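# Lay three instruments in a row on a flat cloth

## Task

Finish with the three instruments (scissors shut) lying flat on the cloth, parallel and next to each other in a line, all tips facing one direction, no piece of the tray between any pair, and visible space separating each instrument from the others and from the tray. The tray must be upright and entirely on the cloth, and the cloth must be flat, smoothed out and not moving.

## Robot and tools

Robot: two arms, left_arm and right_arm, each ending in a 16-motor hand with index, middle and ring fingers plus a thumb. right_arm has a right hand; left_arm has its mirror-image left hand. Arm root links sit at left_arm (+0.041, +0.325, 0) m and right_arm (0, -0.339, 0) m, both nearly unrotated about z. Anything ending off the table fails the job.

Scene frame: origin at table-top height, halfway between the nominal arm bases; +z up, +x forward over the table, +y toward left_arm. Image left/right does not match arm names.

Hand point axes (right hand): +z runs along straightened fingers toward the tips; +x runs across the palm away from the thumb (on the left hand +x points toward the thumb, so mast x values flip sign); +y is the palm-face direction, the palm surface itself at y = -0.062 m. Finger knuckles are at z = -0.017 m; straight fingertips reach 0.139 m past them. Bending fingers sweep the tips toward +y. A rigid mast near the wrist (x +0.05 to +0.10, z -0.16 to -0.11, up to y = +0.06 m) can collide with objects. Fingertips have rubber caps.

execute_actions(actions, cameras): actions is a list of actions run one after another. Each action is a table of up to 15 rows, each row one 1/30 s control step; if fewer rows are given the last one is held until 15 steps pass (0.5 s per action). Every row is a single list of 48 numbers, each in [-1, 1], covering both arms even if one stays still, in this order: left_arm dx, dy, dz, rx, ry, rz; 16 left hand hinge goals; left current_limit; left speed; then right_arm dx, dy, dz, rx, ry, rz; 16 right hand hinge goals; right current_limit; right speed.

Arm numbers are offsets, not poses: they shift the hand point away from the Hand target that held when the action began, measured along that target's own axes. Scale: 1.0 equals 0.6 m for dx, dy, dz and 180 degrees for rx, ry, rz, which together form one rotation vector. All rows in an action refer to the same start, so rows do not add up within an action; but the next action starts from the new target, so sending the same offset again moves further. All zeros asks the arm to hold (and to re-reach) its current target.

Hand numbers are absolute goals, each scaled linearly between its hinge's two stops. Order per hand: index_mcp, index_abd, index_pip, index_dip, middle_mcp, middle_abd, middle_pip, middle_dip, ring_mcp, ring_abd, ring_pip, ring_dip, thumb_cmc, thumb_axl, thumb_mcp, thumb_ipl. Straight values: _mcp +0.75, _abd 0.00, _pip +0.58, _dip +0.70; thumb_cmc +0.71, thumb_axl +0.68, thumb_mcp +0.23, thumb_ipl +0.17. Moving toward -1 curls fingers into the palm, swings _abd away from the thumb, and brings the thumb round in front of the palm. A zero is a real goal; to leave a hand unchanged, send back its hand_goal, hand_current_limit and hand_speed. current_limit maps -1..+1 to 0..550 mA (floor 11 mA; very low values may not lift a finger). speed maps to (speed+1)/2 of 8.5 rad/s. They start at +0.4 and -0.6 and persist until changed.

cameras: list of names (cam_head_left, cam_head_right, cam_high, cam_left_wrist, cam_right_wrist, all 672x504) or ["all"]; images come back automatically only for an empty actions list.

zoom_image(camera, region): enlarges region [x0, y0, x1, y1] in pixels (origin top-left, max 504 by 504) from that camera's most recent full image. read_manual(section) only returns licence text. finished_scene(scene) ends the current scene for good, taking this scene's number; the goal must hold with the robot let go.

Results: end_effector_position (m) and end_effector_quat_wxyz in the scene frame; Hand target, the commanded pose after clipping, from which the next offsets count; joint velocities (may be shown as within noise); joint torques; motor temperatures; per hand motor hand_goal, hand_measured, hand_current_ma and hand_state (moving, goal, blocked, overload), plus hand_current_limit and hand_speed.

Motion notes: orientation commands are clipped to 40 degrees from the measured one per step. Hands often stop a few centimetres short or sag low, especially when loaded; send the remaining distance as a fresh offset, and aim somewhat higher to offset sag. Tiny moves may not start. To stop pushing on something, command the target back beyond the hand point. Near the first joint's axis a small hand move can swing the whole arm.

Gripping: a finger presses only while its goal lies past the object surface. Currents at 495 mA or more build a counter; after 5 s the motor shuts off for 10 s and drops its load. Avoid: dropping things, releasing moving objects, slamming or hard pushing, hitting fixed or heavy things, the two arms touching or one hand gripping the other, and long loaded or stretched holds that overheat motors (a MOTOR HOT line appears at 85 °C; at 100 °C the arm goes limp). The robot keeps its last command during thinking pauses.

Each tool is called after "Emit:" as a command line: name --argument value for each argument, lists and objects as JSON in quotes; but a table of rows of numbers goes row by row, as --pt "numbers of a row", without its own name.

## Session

Emit:
execute_actions --actions '[]'

Scene clock: 0.00 s.
left_arm: end_effector_position=(+0.5300, +0.4009, +0.2119) hand_goal=(+0.754, +0.000, +0.576, +0.696, +0.754, +0.000, +0.576, +0.696, +0.754, +0.000, +0.576, +0.696, +0.714, +0.678, +0.226, +0.168) hand_measured=(+0.754, +0.000, +0.576, +0.696, +0.754, +0.000, +0.576, +0.696, +0.754, +0.000, +0.576, +0.696, +0.714, +0.678, +0.226, +0.168) hand_current_ma=(+0, +0, +0, +0, +0, +0, +0, +0, +0, +0, +0, +0, +0, +0, +0, +0) hand_state=(goal, goal, goal, goal, goal, goal, goal, goal, goal, goal, goal, goal, goal, goal, goal, goal) hand_current_limit=0.40 hand_speed=-0.60 end_effector_quat_wxyz=(-0.073, +0.411, +0.907, -0.065) | right_arm: end_effector_position=(+0.3585, +0.1237, +0.2335) hand_goal=(+0.754, +0.000, +0.576, +0.696, +0.754, +0.000, +0.576, +0.696, +0.754, +0.000, +0.576, +0.696, +0.714, +0.678, +0.226, +0.168) hand_measured=(+0.754, +0.000, +0.576, +0.696, +0.754, +0.000, +0.576, +0.696, +0.754, +0.000, +0.576, +0.696, +0.714, +0.678, +0.226, +0.168) hand_current_ma=(+0, +0, +0, +0, +0, +0, +0, +0, +0, +0, +0, +0, +0, +0, +0, +0) hand_state=(goal, goal, goal, goal, goal, goal, goal, goal, goal, goal, goal, goal, goal, goal, goal, goal) hand_current_limit=0.40 hand_speed=-0.60 end_effector_quat_wxyz=(-0.012, -0.392, +0.919, +0.036)
Joint positions: left_arm=[0.064 1.619 1.52 -1.66 0.052 -0.687] | right_arm=[0.746 1.81 1.788 -1.548 -0.077 -1.636]
Joint velocities: within noise
Joint torques (N m): no reading
Motor temperatures (°C): left_arm=[26 27 30 25 26 26] | right_arm=[26 30 39 24 27 26]
Heat: left arm: hottest elbow 30 °C; right arm: hottest elbow 39 °C.
Hand target: left_arm +0.5358, +0.4010, +0.2150; -0.068, +0.411, +0.907, -0.062 | right_arm +0.3634, +0.1281, +0.2420; -0.002, -0.393, +0.919, +0.040
camera_calibration:
cam_left_wrist: T_world_to_cam=[[0.0188422, -0.998766, 0.0459552, 0.352179], [-0.571816, 0.0269395, 0.819939, 0.0751111], [-0.820165, -0.0417274, -0.570603, 0.693839], [0, 0, 0, 1]] pos_world=[0.605377, 0.378673, 0.318136]
cam_right_wrist: T_world_to_cam=[[0.12054, 0.992535, 0.0185466, -0.129718], [0.752508, -0.103543, 0.650393, -0.450508], [0.647458, -0.0644419, -0.759371, 0.0758666], [0, 0, 0, 1]] pos_world=[0.305526, 0.086992, 0.353024]

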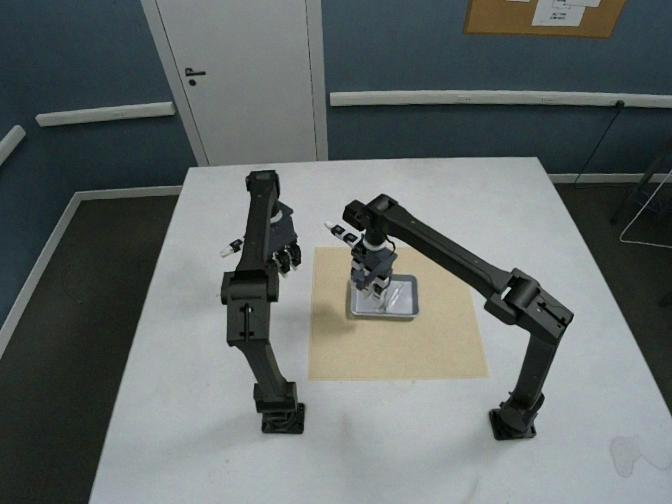

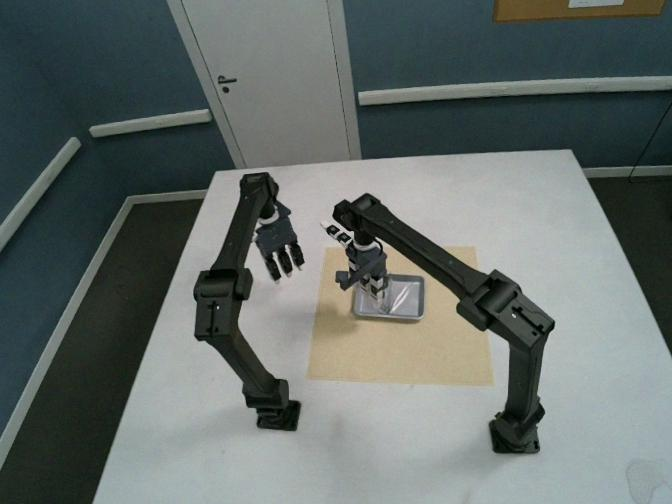

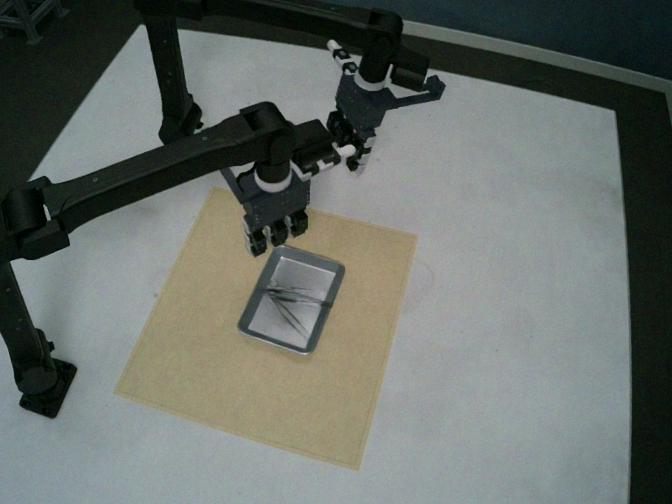

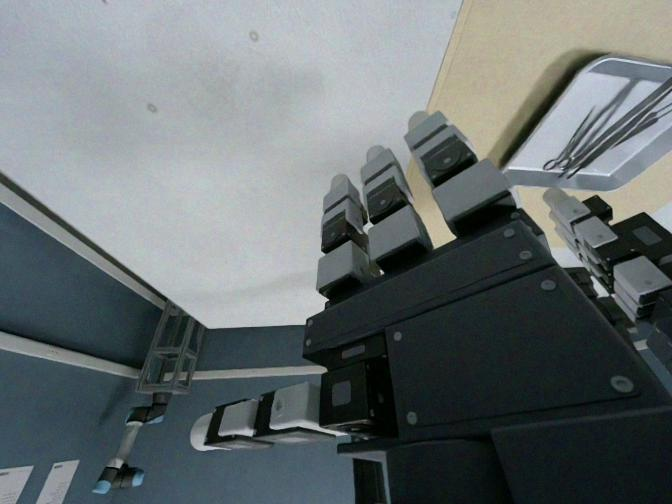

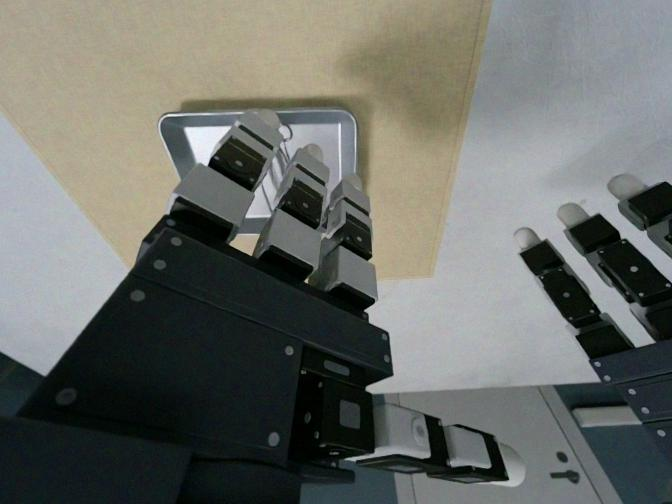

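Emit:
zoom_image --camera "cam_high" --region '[210, 220, 370, 380]'

Emit:
zoom_image --camera "cam_left_wrist" --region '[480, 30, 672, 220]'

Emit:
zoom_image --camera "cam_head_left" --region '[330, 250, 450, 340]'

Emit:
zoom_image --camera "cam_head_right" --region '[340, 250, 440, 340]'

Scaled by 3.150 from the camera's 672x504 image, which has a finer 960x720 frame.

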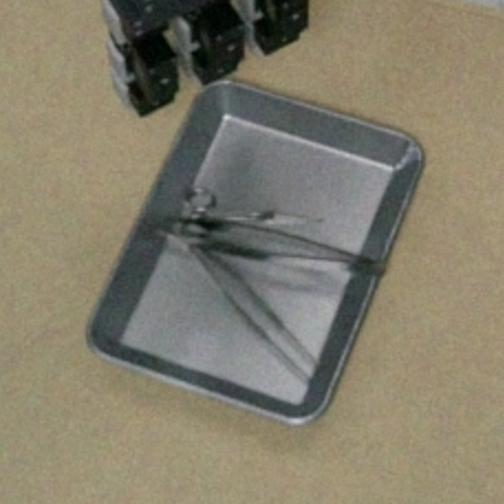

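Scaled by 2.625 from the camera's 672x504 image, which has a finer 960x720 frame.

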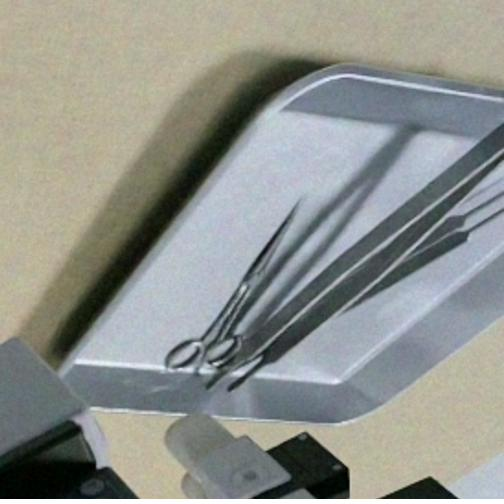

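Scaled by 4.200 from the camera's 672x504 image, which has a finer 960x720 frame.

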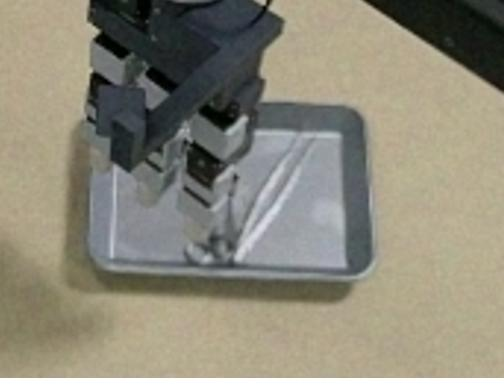

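Scaled by 5.040 from the camera's 672x504 image, which has a finer 960x720 frame.

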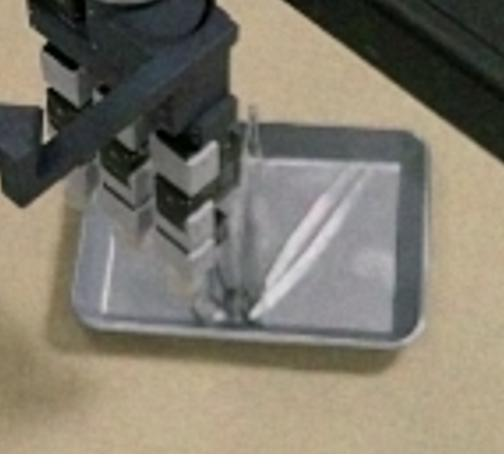

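Emit:
execute_actions --actions '[[[0.058,-0.07,-0.035,0,0,0,0.754,0,0.576,0.696,0.754,0,0.576,0.696,0.754,0,0.576,0.696,0.714,0.678,0.226,0.168,0.4,-0.6,0.0243,-0.0855,-0.05,0,0,0.15,0.754,0,0.576,0.696,0.754,0,0.576,0.696,0.754,0,0.576,0.696,0.714,0.678,0.226,0.168,0.4,-0.6]],[[0.058,-0.07,-0.035,0,0,0,0.754,0,0.576,0.696,0.754,0,0.576,0.696,0.754,0,0.576,0.696,0.714,0.678,0.226,0.168,0.4,-0.6,-0.0171,-0.0872,-0.05,0,0,0.15,0.754,0,0.576,0.696,0.754,0,0.576,0.696,0.754,0,0.576,0.696,0.714,0.678,0.226,0.168,0.4,-0.6]],[[0.058,-0.07,-0.035,0,0,0,0.754,0,0.576,0.696,0.754,0,0.576,0.696,0.754,0,0.576,0.696,0.714,0.678,0.226,0.168,0.4,-0.6,-0.0549,-0.07,-0.03,0,0,0.15,0.754,0,0.576,0.696,0.754,0,0.576,0.696,0.754,0,0.576,0.696,0.714,0.678,0.226,0.168,0.4,-0.6]],[[0.058,-0.07,-0.035,0,0,0,0.754,0,0.576,0.696,0.754,0,0.576,0.696,0.754,0,0.576,0.696,0.714,0.678,0.226,0.168,0.4,-0.6,-0.0806,-0.0374,-0.02,0,0,0.15,0.754,0,0.576,0.696,0.754,0,0.576,0.696,0.754,0,0.576,0.696,0.714,0.678,0.226,0.168,0.4,-0.6]],[[0,0,0,0,0,0,0.754,0,0.576,0.696,0.754,0,0.576,0.696,0.754,0,0.576,0.696,0.714,0.678,0.226,0.168,0.4,-0.6,-0.0888,0.0033,0,0,0,0.15,0.754,0,0.576,0.696,0.754,0,0.576,0.696,0.754,0,0.576,0.696,0.714,0.678,0.226,0.168,0.4,-0.6]],[[0,0,0,0,0,0,0.754,0,0.576,0.696,0.754,0,0.576,0.696,0.754,0,0.576,0.696,0.714,0.678,0.226,0.168,0.4,-0.6,0,0,0,-0.011,-0.023,0,0.754,0,0.576,0.696,0.754,0,0.576,0.696,-0.43,0,-0.7,-0.1,0.714,0.678,0.226,0.168,0.4,-0.6]]]' --cameras '["all"]'

Emit:
zoom_image --camera "cam_head_left" --region '[330, 250, 450, 340]'

Emit:
zoom_image --camera "cam_high" --region '[210, 220, 370, 380]'

Scene clock: 39.50 s.
left_arm: end_effector_position=(+0.3370, +0.4024, +0.3436) hand_goal=(+0.754, +0.000, +0.576, +0.696, +0.754, +0.000, +0.576, +0.696, +0.754, +0.000, +0.576, +0.696, +0.714, +0.678, +0.226, +0.168) hand_measured=(+0.752, +0.000, +0.576, +0.696, +0.752, +0.000, +0.576, +0.696, +0.752, +0.000, +0.576, +0.696, +0.714, +0.678, +0.222, +0.168) hand_current_ma=(-2, +0, +0, +0, -2, +0, +0, +0, -3, +0, +0, +0, -1, -1, -5, +0) hand_state=(goal, goal, goal, goal, goal, goal, goal, goal, goal, goal, goal, goal, goal, goal, goal, goal) hand_current_limit=0.40 hand_speed=-0.60 end_effector_quat_wxyz=(+0.074, +0.403, +0.912, +0.035) | right_arm: end_effector_position=(+0.4941, -0.1157, +0.2965) hand_goal=(+0.754, +0.000, +0.576, +0.696, +0.754, +0.000, +0.576, +0.696, -0.430, +0.000, -0.700, -0.100, +0.714, +0.678, +0.226, +0.168) hand_measured=(+0.754, +0.000, +0.576, +0.696, +0.754, +0.000, +0.576, +0.696, -0.410, +0.000, -0.696, -0.098, +0.712, +0.678, +0.224, +0.168) hand_current_ma=(-1, +0, +0, +0, -1, +0, +0, +0, +39, +0, +4, +2, -1, -1, -4, +0) hand_state=(goal, goal, goal, goal, goal, goal, goal, goal, goal, goal, goal, goal, goal, goal, goal, goal) hand_current_limit=0.40 hand_speed=-0.60 end_effector_quat_wxyz=(-0.004, +0.697, +0.717, -0.009)
Joint positions: left_arm=[0.049 0.91 1.198 -1.695 -0.003 -0.727] | right_arm=[0.542 1.598 1.698 -1.69 -0.003 0.511]
Joint torques (N m): left_arm=[-0.62 -0.91 8.44 1.11 -0.08 -0.18] | right_arm=[2.49 -15.79 13.26 0.24 0.24 0.11]
Motor temperatures (°C): left_arm=[26 29 32 25 26 26] | right_arm=[26 33 44 24 27 26]
Heat: left arm: hottest elbow 32 °C; right arm: hottest elbow 44 °C.
Hand target: left_arm +0.3359, +0.4009, +0.3362; -0.068, +0.411, +0.907, -0.063 | right_arm +0.5010, -0.1075, +0.3105; +0.000, +0.699, +0.715, +0.001
Off the commanded pose: left_arm 0.008 m, 20 deg | right_arm 0.018 m, 1 deg.
joint sent to its limit (left arm) — joint 4 (wrist pitch), lower limit. The joint targets are off in orientation, not in position.
joint sent to its limit (right arm) — joint 4 (wrist pitch), lower limit. The joint targets still meet the commanded pose.
camera_calibration:
cam_left_wrist: T_world_to_cam=[[0.0356958, -0.999333, -0.00767074, 0.364238], [-0.817954, -0.0336253, 0.574299, 0.0483776], [-0.574174, -0.0142258, -0.818609, 0.601986], [0, 0, 0, 1]] pos_world=[0.372214, 0.374186, 0.467802]
cam_right_wrist: T_world_to_cam=[[0.619756, -0.783906, -0.0373335, -0.3452], [-0.538807, -0.459604, 0.706011, -0.0379296], [-0.570605, -0.417439, -0.707216, 0.566002], [0, 0, 0, 1]] pos_world=[0.516466, -0.0517656, 0.414177]

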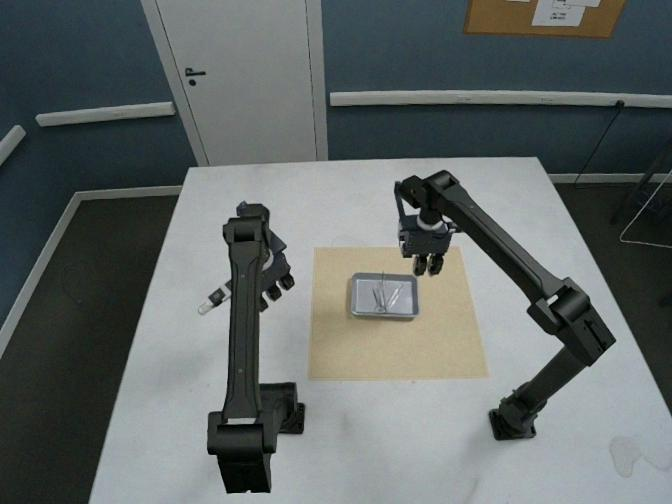

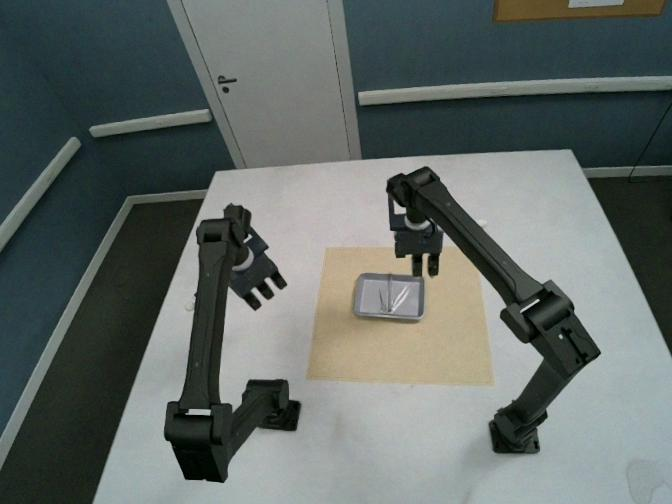

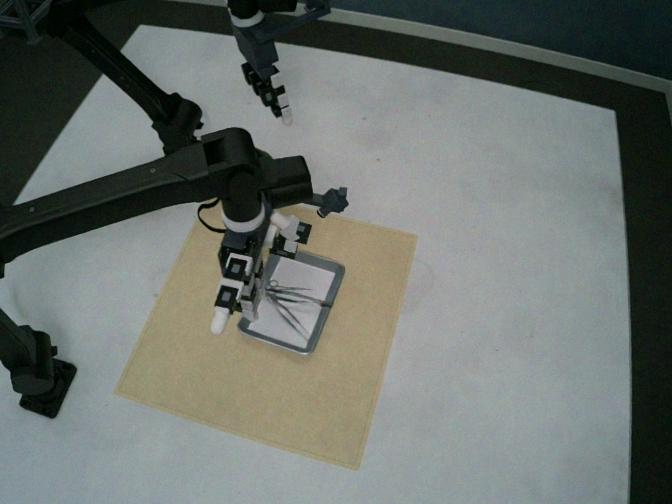

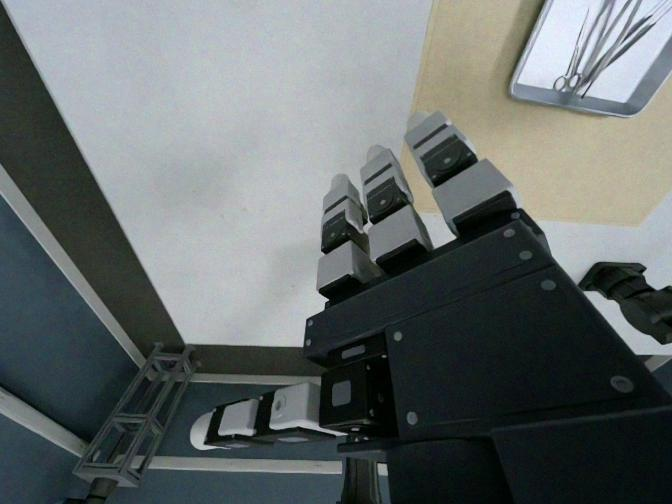

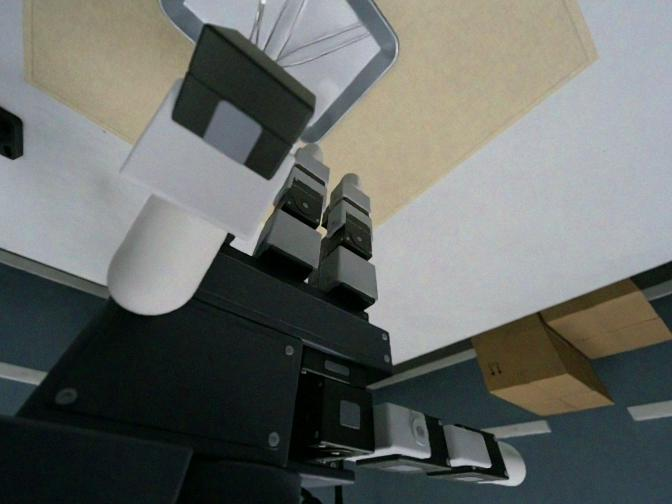

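Scaled by 4.200 from the camera's 672x504 image, which has a finer 960x720 frame.

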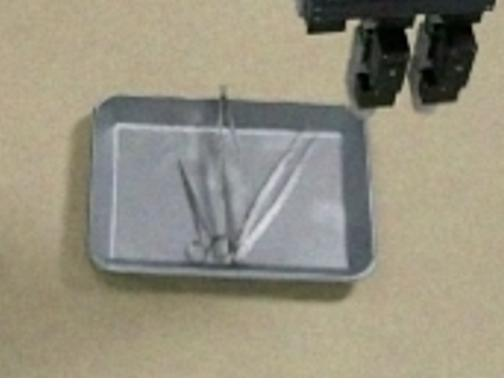

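Scaled by 3.150 from the camera's 672x504 image, which has a finer 960x720 frame.

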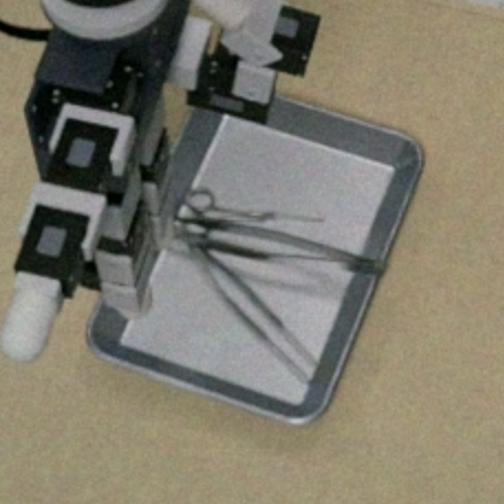

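Emit:
zoom_image --camera "cam_right_wrist" --region '[150, 0, 410, 195]'

Emit:
zoom_image --camera "cam_left_wrist" --region '[500, 0, 672, 129]'

Emit:
zoom_image --camera "cam_head_right" --region '[350, 265, 430, 325]'

Scaled by 1.938 from the camera's 672x504 image, which has a finer 960x720 frame.

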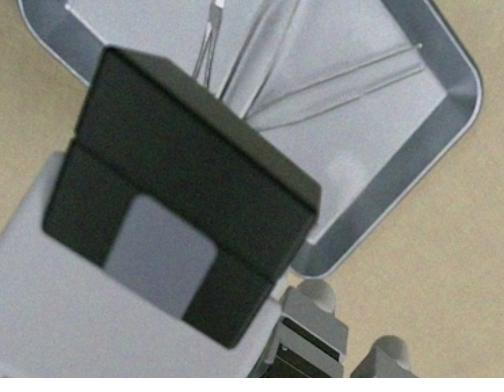

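Scaled by 2.930 from the camera's 672x504 image, which has a finer 960x720 frame.

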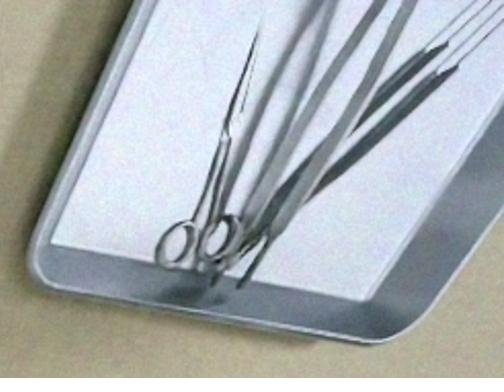

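Scaled by 6.300 from the camera's 672x504 image, which has a finer 960x720 frame.

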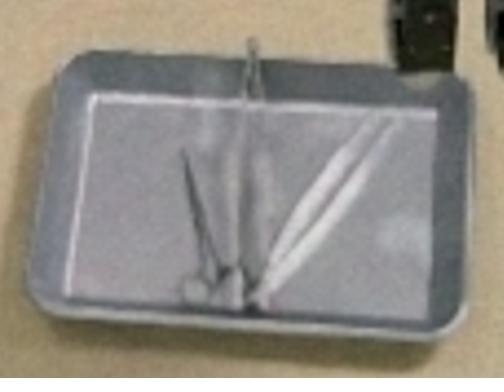

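Emit:
execute_actions --actions '[[[0,0,0.065,0,0,0,0.754,0,0.576,0.696,0.754,0,0.576,0.696,0.754,0,0.576,0.696,0.714,0.678,0.226,0.168,0.4,-0.6,0.0785,0.03,0.075,0,0,0,0.411,0.04,0.971,0.986,0.89,-0.04,0.577,0.087,-0.43,0,-0.7,-0.1,0.714,0.678,0.226,0.168,0.4,-0.6]],[[0,0,0.065,0,0,0,0.754,0,0.576,0.696,0.754,0,0.576,0.696,0.754,0,0.576,0.696,0.714,0.678,0.226,0.168,0.4,-0.6,0.0785,0.03,0.075,0,0,0,0.411,0.04,0.971,0.986,0.89,-0.04,0.577,0.087,-0.43,0,-0.7,-0.1,0.714,0.678,0.226,0.168,0.4,-0.6]]]' --cameras '["cam_right_wrist","cam_head_left","cam_head_right","cam_high","cam_left_wrist"]'

Emit:
zoom_image --camera "cam_right_wrist" --region '[240, 0, 500, 195]'

Emit:
zoom_image --camera "cam_high" --region '[210, 220, 370, 380]'

Scene clock: 76.40 s.
left_arm: end_effector_position=(+0.3239, +0.3972, +0.2647) hand_goal=(+0.754, +0.000, +0.576, +0.696, +0.754, +0.000, +0.576, +0.696, +0.754, +0.000, +0.576, +0.696, +0.714, +0.678, +0.226, +0.168) hand_measured=(+0.752, +0.000, +0.576, +0.696, +0.752, +0.000, +0.576, +0.696, +0.752, +0.000, +0.576, +0.696, +0.714, +0.678, +0.222, +0.168) hand_current_ma=(-2, +0, +0, +0, -2, +0, +0, +0, -3, +0, +0, +0, -1, -1, -5, +0) hand_state=(goal, goal, goal, goal, goal, goal, goal, goal, goal, goal, goal, goal, goal, goal, goal, goal) hand_current_limit=0.40 hand_speed=-0.60 end_effector_quat_wxyz=(-0.010, +0.404, +0.915, -0.019) | right_arm: end_effector_position=(+0.5222, -0.0210, +0.1993) hand_goal=(+0.412, +0.040, +0.972, +0.986, +0.890, -0.040, +0.578, +0.088, -0.430, +0.000, -0.700, -0.100, +0.714, +0.678, +0.226, +0.168) hand_measured=(+0.416, +0.038, +0.968, +0.984, +0.884, -0.038, +0.576, +0.092, -0.412, +0.000, -0.696, -0.098, +0.714, +0.678, +0.224, +0.168) hand_current_ma=(+4, -2, -3, -3, -10, +2, -1, +4, +35, +0, +3, +2, -1, -1, -4, +0) hand_state=(goal, goal, goal, goal, goal, goal, goal, goal, goal, goal, goal, goal, goal, goal, goal, goal) hand_current_limit=0.40 hand_speed=-0.60 end_effector_quat_wxyz=(-0.005, +0.694, +0.719, -0.027)
Joint positions: left_arm=[0.049 0.97 1.06 -1.695 0.026 -0.727] | right_arm=[0.663 1.829 1.752 -1.548 -0.002 0.623]
Joint torques (N m): left_arm=[0.09 -1.73 8.62 0.59 0.11 -0.04] | right_arm=[1.9 -21.01 12.82 1.06 0.24 0.1]
Motor temperatures (°C): left_arm=[26 28 33 25 26 26] | right_arm=[26 33 51 24 27 26]
Heat: left arm: hottest elbow 33 °C; right arm: hottest elbow 51 °C.
Hand target: left_arm +0.3222, +0.3964, +0.2596; -0.068, +0.411, +0.907, -0.062 | right_arm +0.5350, -0.0125, +0.2207; +0.000, +0.699, +0.715, +0.001
Off the commanded pose: left_arm 0.006 m, 8 deg | right_arm 0.026 m, 3 deg.
joint sent to its limit (left arm) — joint 4 (wrist pitch), lower limit. The joint targets are off in orientation, not in position.
camera_calibration:
cam_left_wrist: T_world_to_cam=[[0.0347071, -0.999256, 0.0168111, 0.352683], [-0.688926, -0.0117357, 0.724736, -0.00751229], [-0.724, -0.0367351, -0.688821, 0.552908], [0, 0, 0, 1]] pos_world=[0.382889, 0.372644, 0.38037]
cam_right_wrist: T_world_to_cam=[[0.625699, -0.779276, -0.0350766, -0.295385], [-0.515163, -0.446565, 0.731565, 0.0721843], [-0.585754, -0.439669, -0.680869, 0.554999], [0, 0, 0, 1]] pos_world=[0.547102, 0.0460645, 0.314713]

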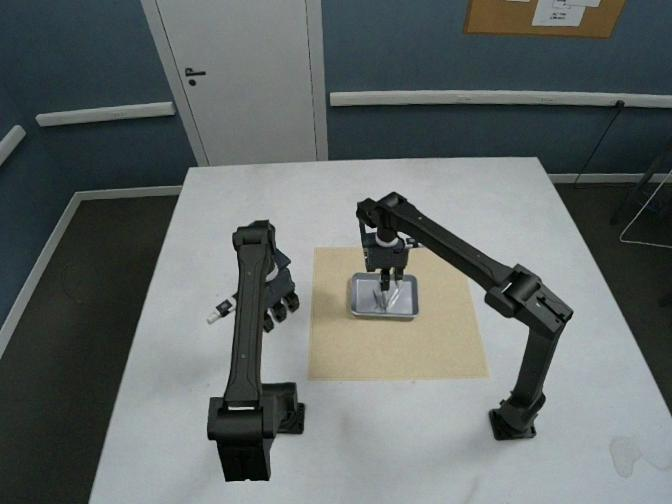

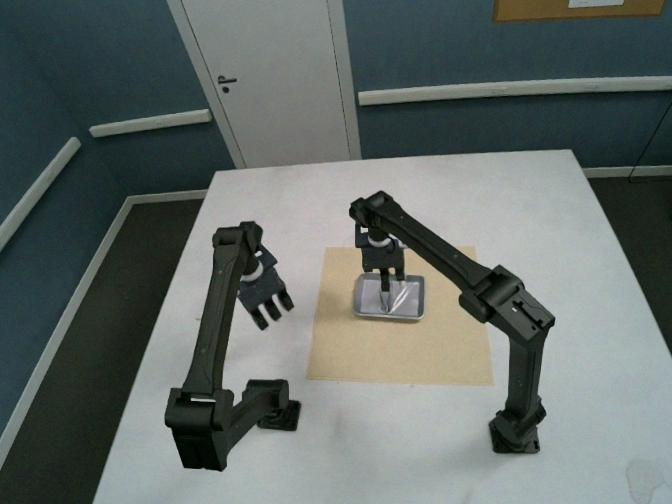

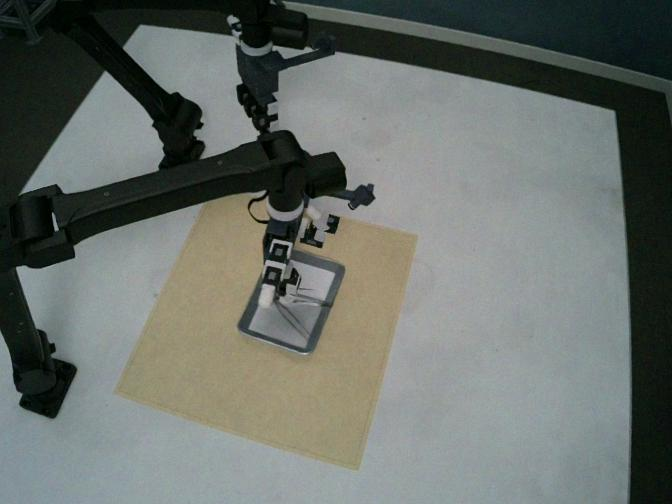

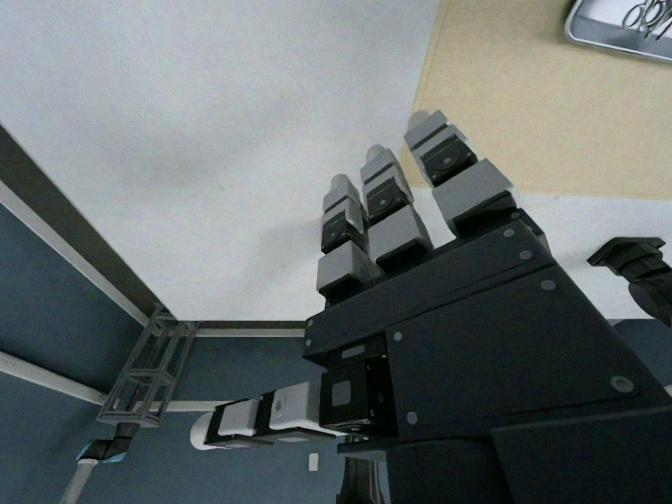

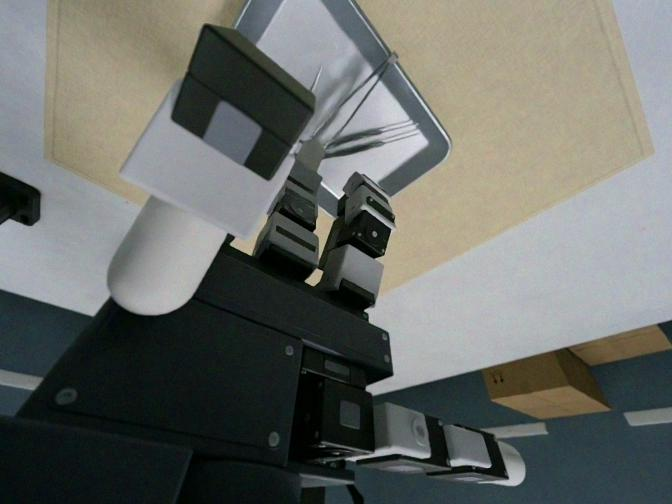

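Scaled by 1.938 from the camera's 672x504 image, which has a finer 960x720 frame.

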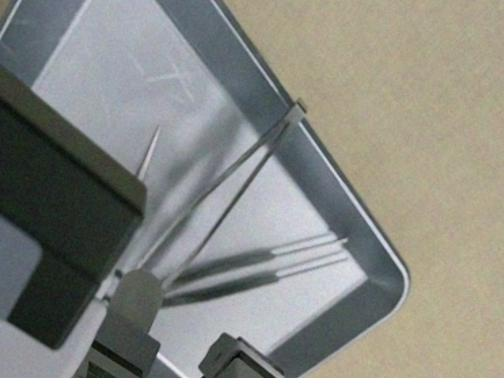

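Scaled by 3.150 from the camera's 672x504 image, which has a finer 960x720 frame.

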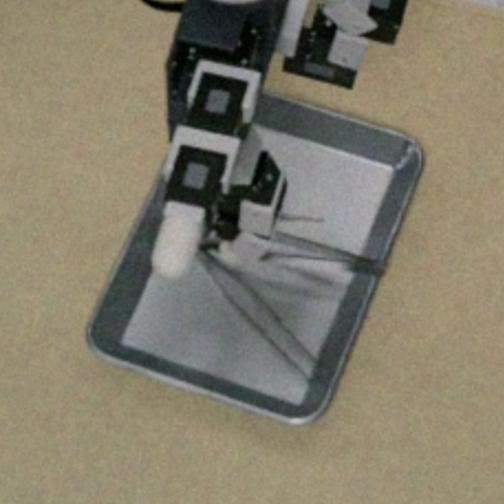

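Emit:
execute_actions --actions '[[[0,0,0.05,0,0,0,0.754,0,0.576,0.696,0.754,0,0.576,0.696,0.754,0,0.576,0.696,0.714,0.678,0.226,0.168,0.4,-0.6,-0.0077,0.0067,0.08,0,0,0.018,0.411,0.04,0.971,0.986,0.89,-0.04,0.577,0.087,-0.43,0,-0.7,-0.1,0.714,0.678,0.226,0.168,0.4,-0.6]],[[0,0,0,0,0,0,0.754,0,0.576,0.696,0.754,0,0.576,0.696,0.754,0,0.576,0.696,0.714,0.678,0.226,0.168,0.4,-0.6,0,0,0.03,0,0,0,0.411,0.04,0.971,0.986,0.89,-0.04,0.577,0.087,-0.43,0,-0.7,-0.1,0.714,0.678,0.226,0.168,0.4,-0.6]]]' --cameras '["cam_right_wrist","cam_head_left","cam_high"]'

Emit:
zoom_image --camera "cam_right_wrist" --region '[240, 0, 500, 195]'

Emit:
zoom_image --camera "cam_high" --region '[230, 240, 350, 360]'

Scene clock: 95.33 s.
left_arm: end_effector_position=(+0.3190, +0.3937, +0.2356) hand_goal=(+0.754, +0.000, +0.576, +0.696, +0.754, +0.000, +0.576, +0.696, +0.754, +0.000, +0.576, +0.696, +0.714, +0.678, +0.226, +0.168) hand_measured=(+0.752, +0.000, +0.576, +0.696, +0.752, +0.000, +0.576, +0.696, +0.752, +0.000, +0.576, +0.696, +0.714, +0.678, +0.222, +0.168) hand_current_ma=(-2, +0, +0, +0, -2, +0, +0, +0, -3, +0, +0, +0, -1, -1, -5, +0) hand_state=(goal, goal, goal, goal, goal, goal, goal, goal, goal, goal, goal, goal, goal, goal, goal, goal) hand_current_limit=0.40 hand_speed=-0.60 end_effector_quat_wxyz=(-0.044, +0.408, +0.911, -0.044) | right_arm: end_effector_position=(+0.5339, -0.0154, +0.1616) hand_goal=(+0.412, +0.040, +0.972, +0.986, +0.890, -0.040, +0.578, +0.088, -0.430, +0.000, -0.700, -0.100, +0.714, +0.678, +0.226, +0.168) hand_measured=(+0.416, +0.038, +0.968, +0.984, +0.884, -0.038, +0.576, +0.092, -0.412, +0.000, -0.696, -0.098, +0.714, +0.678, +0.224, +0.168) hand_current_ma=(+4, -2, -3, -3, -9, +2, -1, +4, +35, +0, +3, +2, -1, -1, -4, +0) hand_state=(goal, goal, goal, goal, goal, goal, goal, goal, goal, goal, goal, goal, goal, goal, goal, goal) hand_current_limit=0.40 hand_speed=-0.60 end_effector_quat_wxyz=(-0.001, +0.713, +0.702, +0.000)
Joint positions: left_arm=[0.049 1.009 1.016 -1.695 0.043 -0.715] | right_arm=[0.663 1.85 1.675 -1.395 -0.002 0.675]
Joint torques (N m): left_arm=[0.56 -1.9 8.43 0.34 0.11 0.03] | right_arm=[1.38 -20.07 9.13 1.43 0.26 0.12]
Heat: left arm: hottest elbow 33 °C; right arm: hottest elbow 52 °C.
Hand target: left_arm +0.3169, +0.3947, +0.2300; -0.068, +0.411, +0.907, -0.062 | right_arm +0.5393, -0.0169, +0.1548; +0.000, +0.719, +0.695, +0.001
Off the commanded pose: left_arm 0.006 m, 4 deg | right_arm 0.009 m, 1 deg.
joint sent to its limit (left arm) — joint 4 (wrist pitch), lower limit. The joint targets still meet the commanded pose.
camera_calibration:
cam_right_wrist: T_world_to_cam=[[0.586361, -0.809332, -0.0340985, -0.279342], [-0.569711, -0.441948, 0.692901, 0.143712], [-0.575857, -0.386864, -0.720226, 0.540593], [0, 0, 0, 1]] pos_world=[0.556974, 0.0465687, 0.280246]
Images, in order (width x height): cam_head_left 672x504, cam_high 672x504, cam_right_wrist 672x504.

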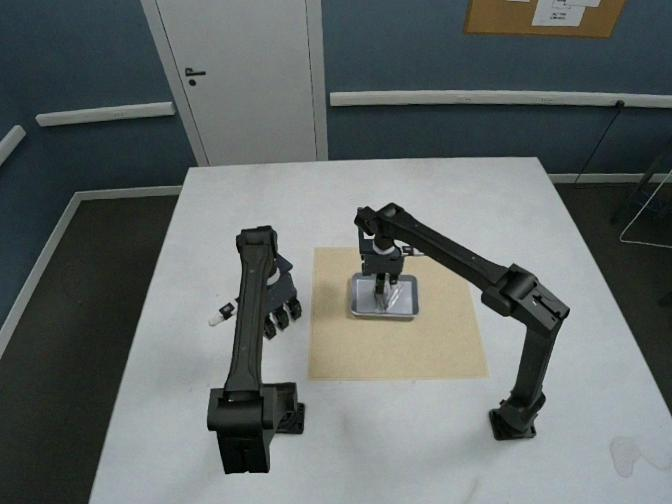

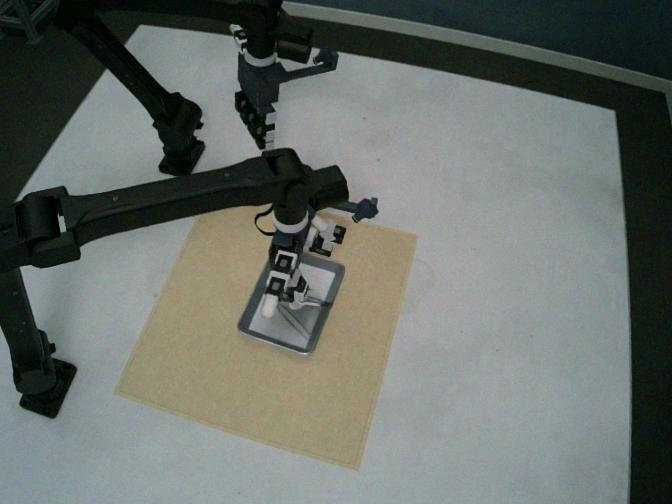

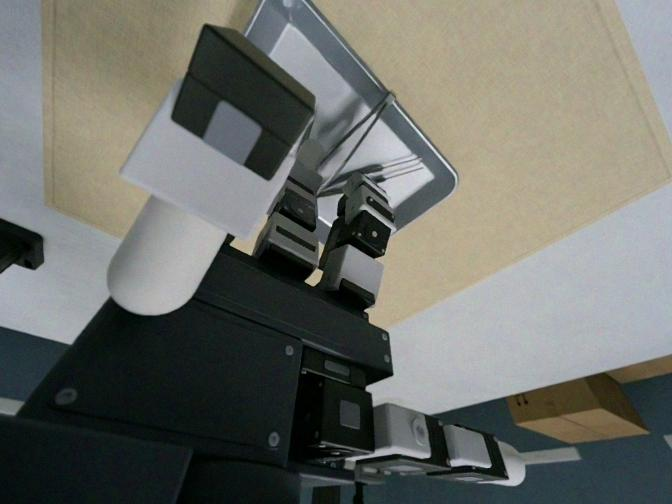

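Scaled by 1.938 from the camera's 672x504 image, which has a finer 960x720 frame.

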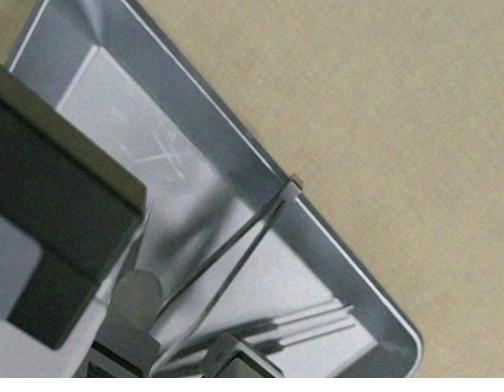

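Scaled by 4.200 from the camera's 672x504 image, which has a finer 960x720 frame.

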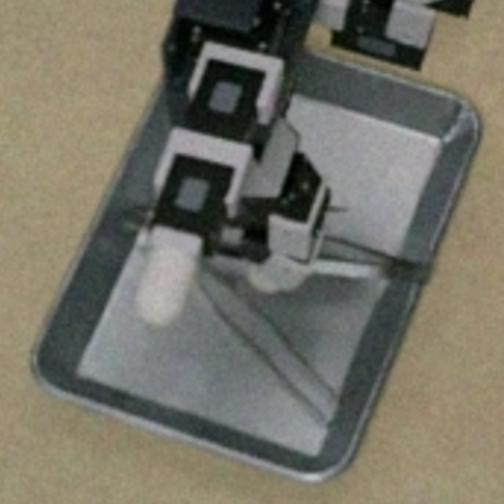

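Emit:
execute_actions --actions '[[[0,0,0,0,0,0,0.754,0,0.576,0.696,0.754,0,0.576,0.696,0.754,0,0.576,0.696,0.714,0.678,0.226,0.168,0.4,-0.6,-0.007,0.002,0.016,0,0,0,0.411,0.1,0.971,0.986,0.89,-0.1,0.577,0.087,-0.43,0,-0.7,-0.1,0.714,0.678,0.226,0.168,0.4,-0.6]]]' --cameras '["cam_right_wrist","cam_head_left","cam_head_right","cam_high"]'

Emit:
zoom_image --camera "cam_right_wrist" --region '[280, 60, 440, 220]'

Emit:
zoom_image --camera "cam_head_right" --region '[350, 245, 430, 325]'

Emit:
zoom_image --camera "cam_head_left" --region '[345, 245, 425, 325]'

Scene clock: 108.07 s.
left_arm: end_effector_position=(+0.3190, +0.3937, +0.2356) hand_goal=(+0.754, +0.000, +0.576, +0.696, +0.754, +0.000, +0.576, +0.696, +0.754, +0.000, +0.576, +0.696, +0.714, +0.678, +0.226, +0.168) hand_measured=(+0.752, +0.000, +0.576, +0.696, +0.752, +0.000, +0.576, +0.696, +0.752, +0.000, +0.576, +0.696, +0.714, +0.678, +0.222, +0.168) hand_current_ma=(-2, +0, +0, +0, -2, +0, +0, +0, -3, +0, +0, +0, -1, -1, -5, +0) hand_state=(goal, goal, goal, goal, goal, goal, goal, goal, goal, goal, goal, goal, goal, goal, goal, goal) hand_current_limit=0.40 hand_speed=-0.60 end_effector_quat_wxyz=(-0.044, +0.408, +0.911, -0.044) | right_arm: end_effector_position=(+0.5335, -0.0178, +0.1521) hand_goal=(+0.412, +0.100, +0.972, +0.986, +0.890, -0.100, +0.578, +0.088, -0.430, +0.000, -0.700, -0.100, +0.714, +0.678, +0.226, +0.168) hand_measured=(+0.416, +0.096, +0.968, +0.984, +0.884, -0.096, +0.576, +0.092, -0.412, +0.000, -0.696, -0.098, +0.714, +0.678, +0.224, +0.168) hand_current_ma=(+4, -3, -3, -3, -9, +3, -1, +4, +35, +0, +3, +2, -1, -1, -4, +0) hand_state=(goal, goal, goal, goal, goal, goal, goal, goal, goal, goal, goal, goal, goal, goal, goal, goal) hand_current_limit=0.40 hand_speed=-0.60 end_effector_quat_wxyz=(-0.001, +0.713, +0.701, +0.000)
Joint positions: left_arm=[0.049 1.009 1.016 -1.695 0.043 -0.715] | right_arm=[0.66 1.85 1.65 -1.37 -0.002 0.675]
Joint torques (N m): left_arm=[0.62 -2.14 8.39 0.35 0.11 0.01] | right_arm=[1.14 -19.96 9.14 1.44 0.22 0.02]
Heat: left arm: hottest elbow 33 °C; right arm: hottest elbow 51 °C.
Hand target: left_arm +0.3169, +0.3947, +0.2300; -0.068, +0.411, +0.907, -0.062 | right_arm +0.5405, -0.0212, +0.1450; +0.000, +0.719, +0.695, +0.001
Off the commanded pose: left_arm 0.006 m, 4 deg | right_arm 0.010 m, 1 deg.
joint sent to its limit (left arm) — joint 4 (wrist pitch), lower limit. The joint targets still meet the commanded pose.
camera_calibration:
cam_right_wrist: T_world_to_cam=[[0.584239, -0.810864, -0.0341234, -0.280255], [-0.571095, -0.440628, 0.692602, 0.149819], [-0.576642, -0.385157, -0.720512, 0.533056], [0, 0, 0, 1]] pos_world=[0.556679, 0.0440764, 0.270745]
Images, in order (width x height): cam_head_left 672x504, cam_head_right 672x504, cam_high 672x504, cam_right_wrist 672x504.

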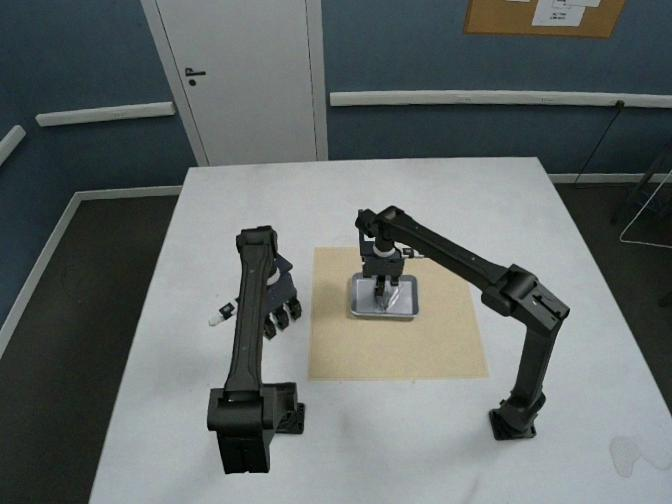

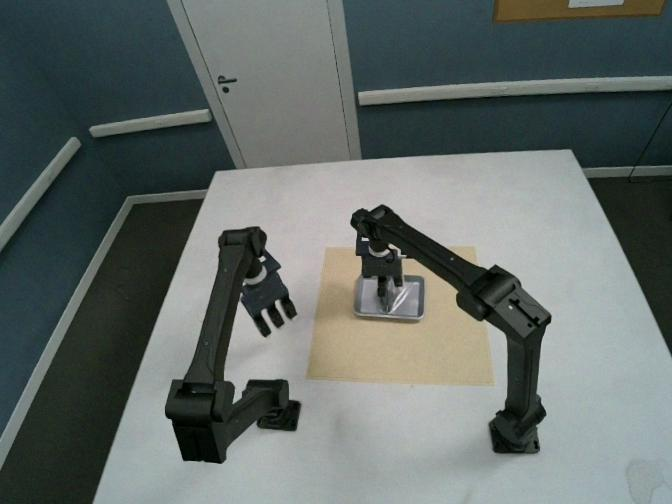

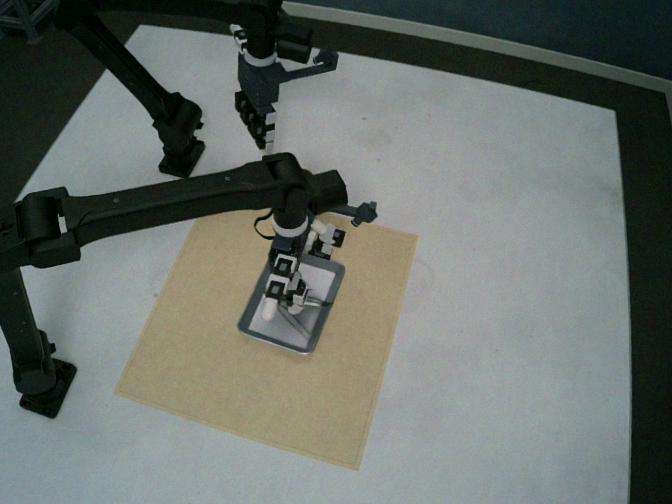

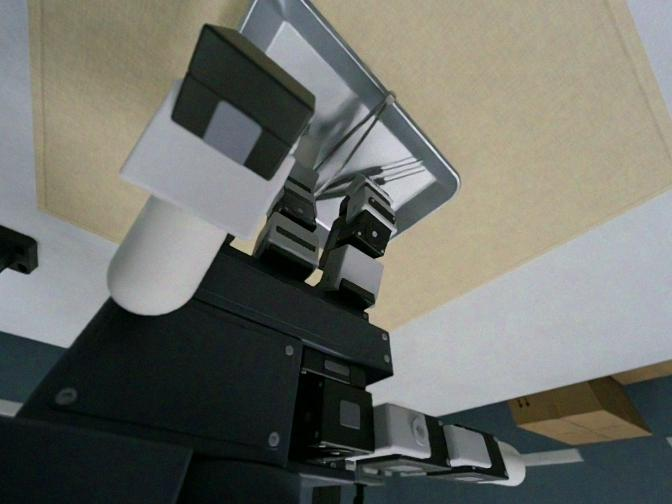

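Scaled by 3.150 from the camera's 672x504 image, which has a finer 960x720 frame.

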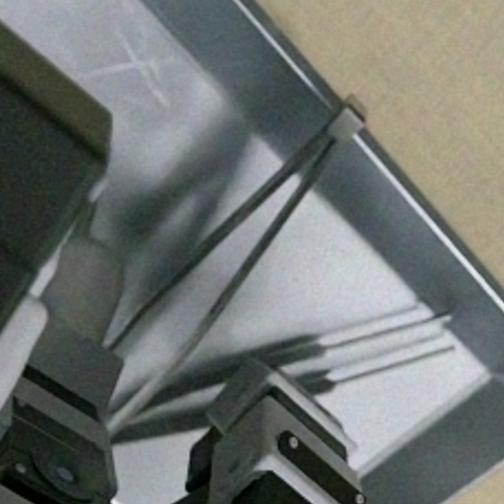

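Scaled by 6.300 from the camera's 672x504 image, which has a finer 960x720 frame.

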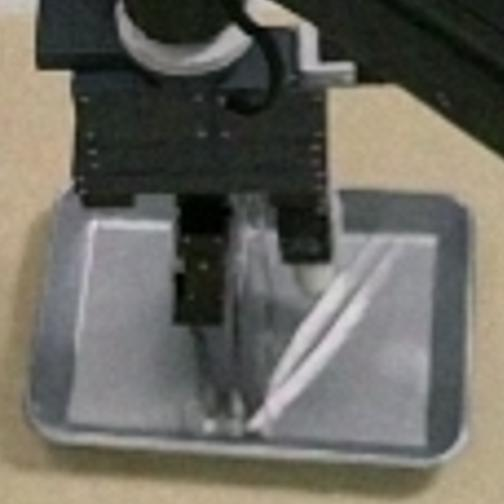

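Scaled by 6.300 from the camera's 672x504 image, which has a finer 960x720 frame.

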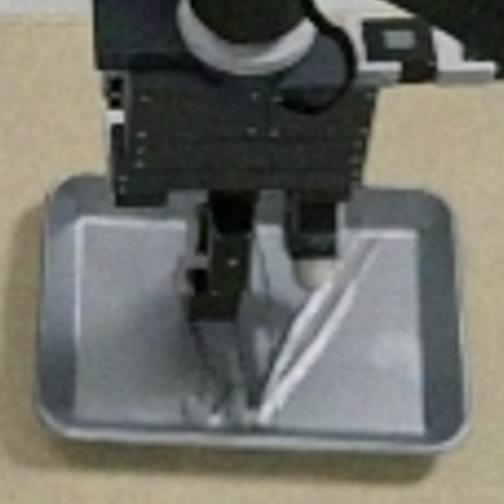

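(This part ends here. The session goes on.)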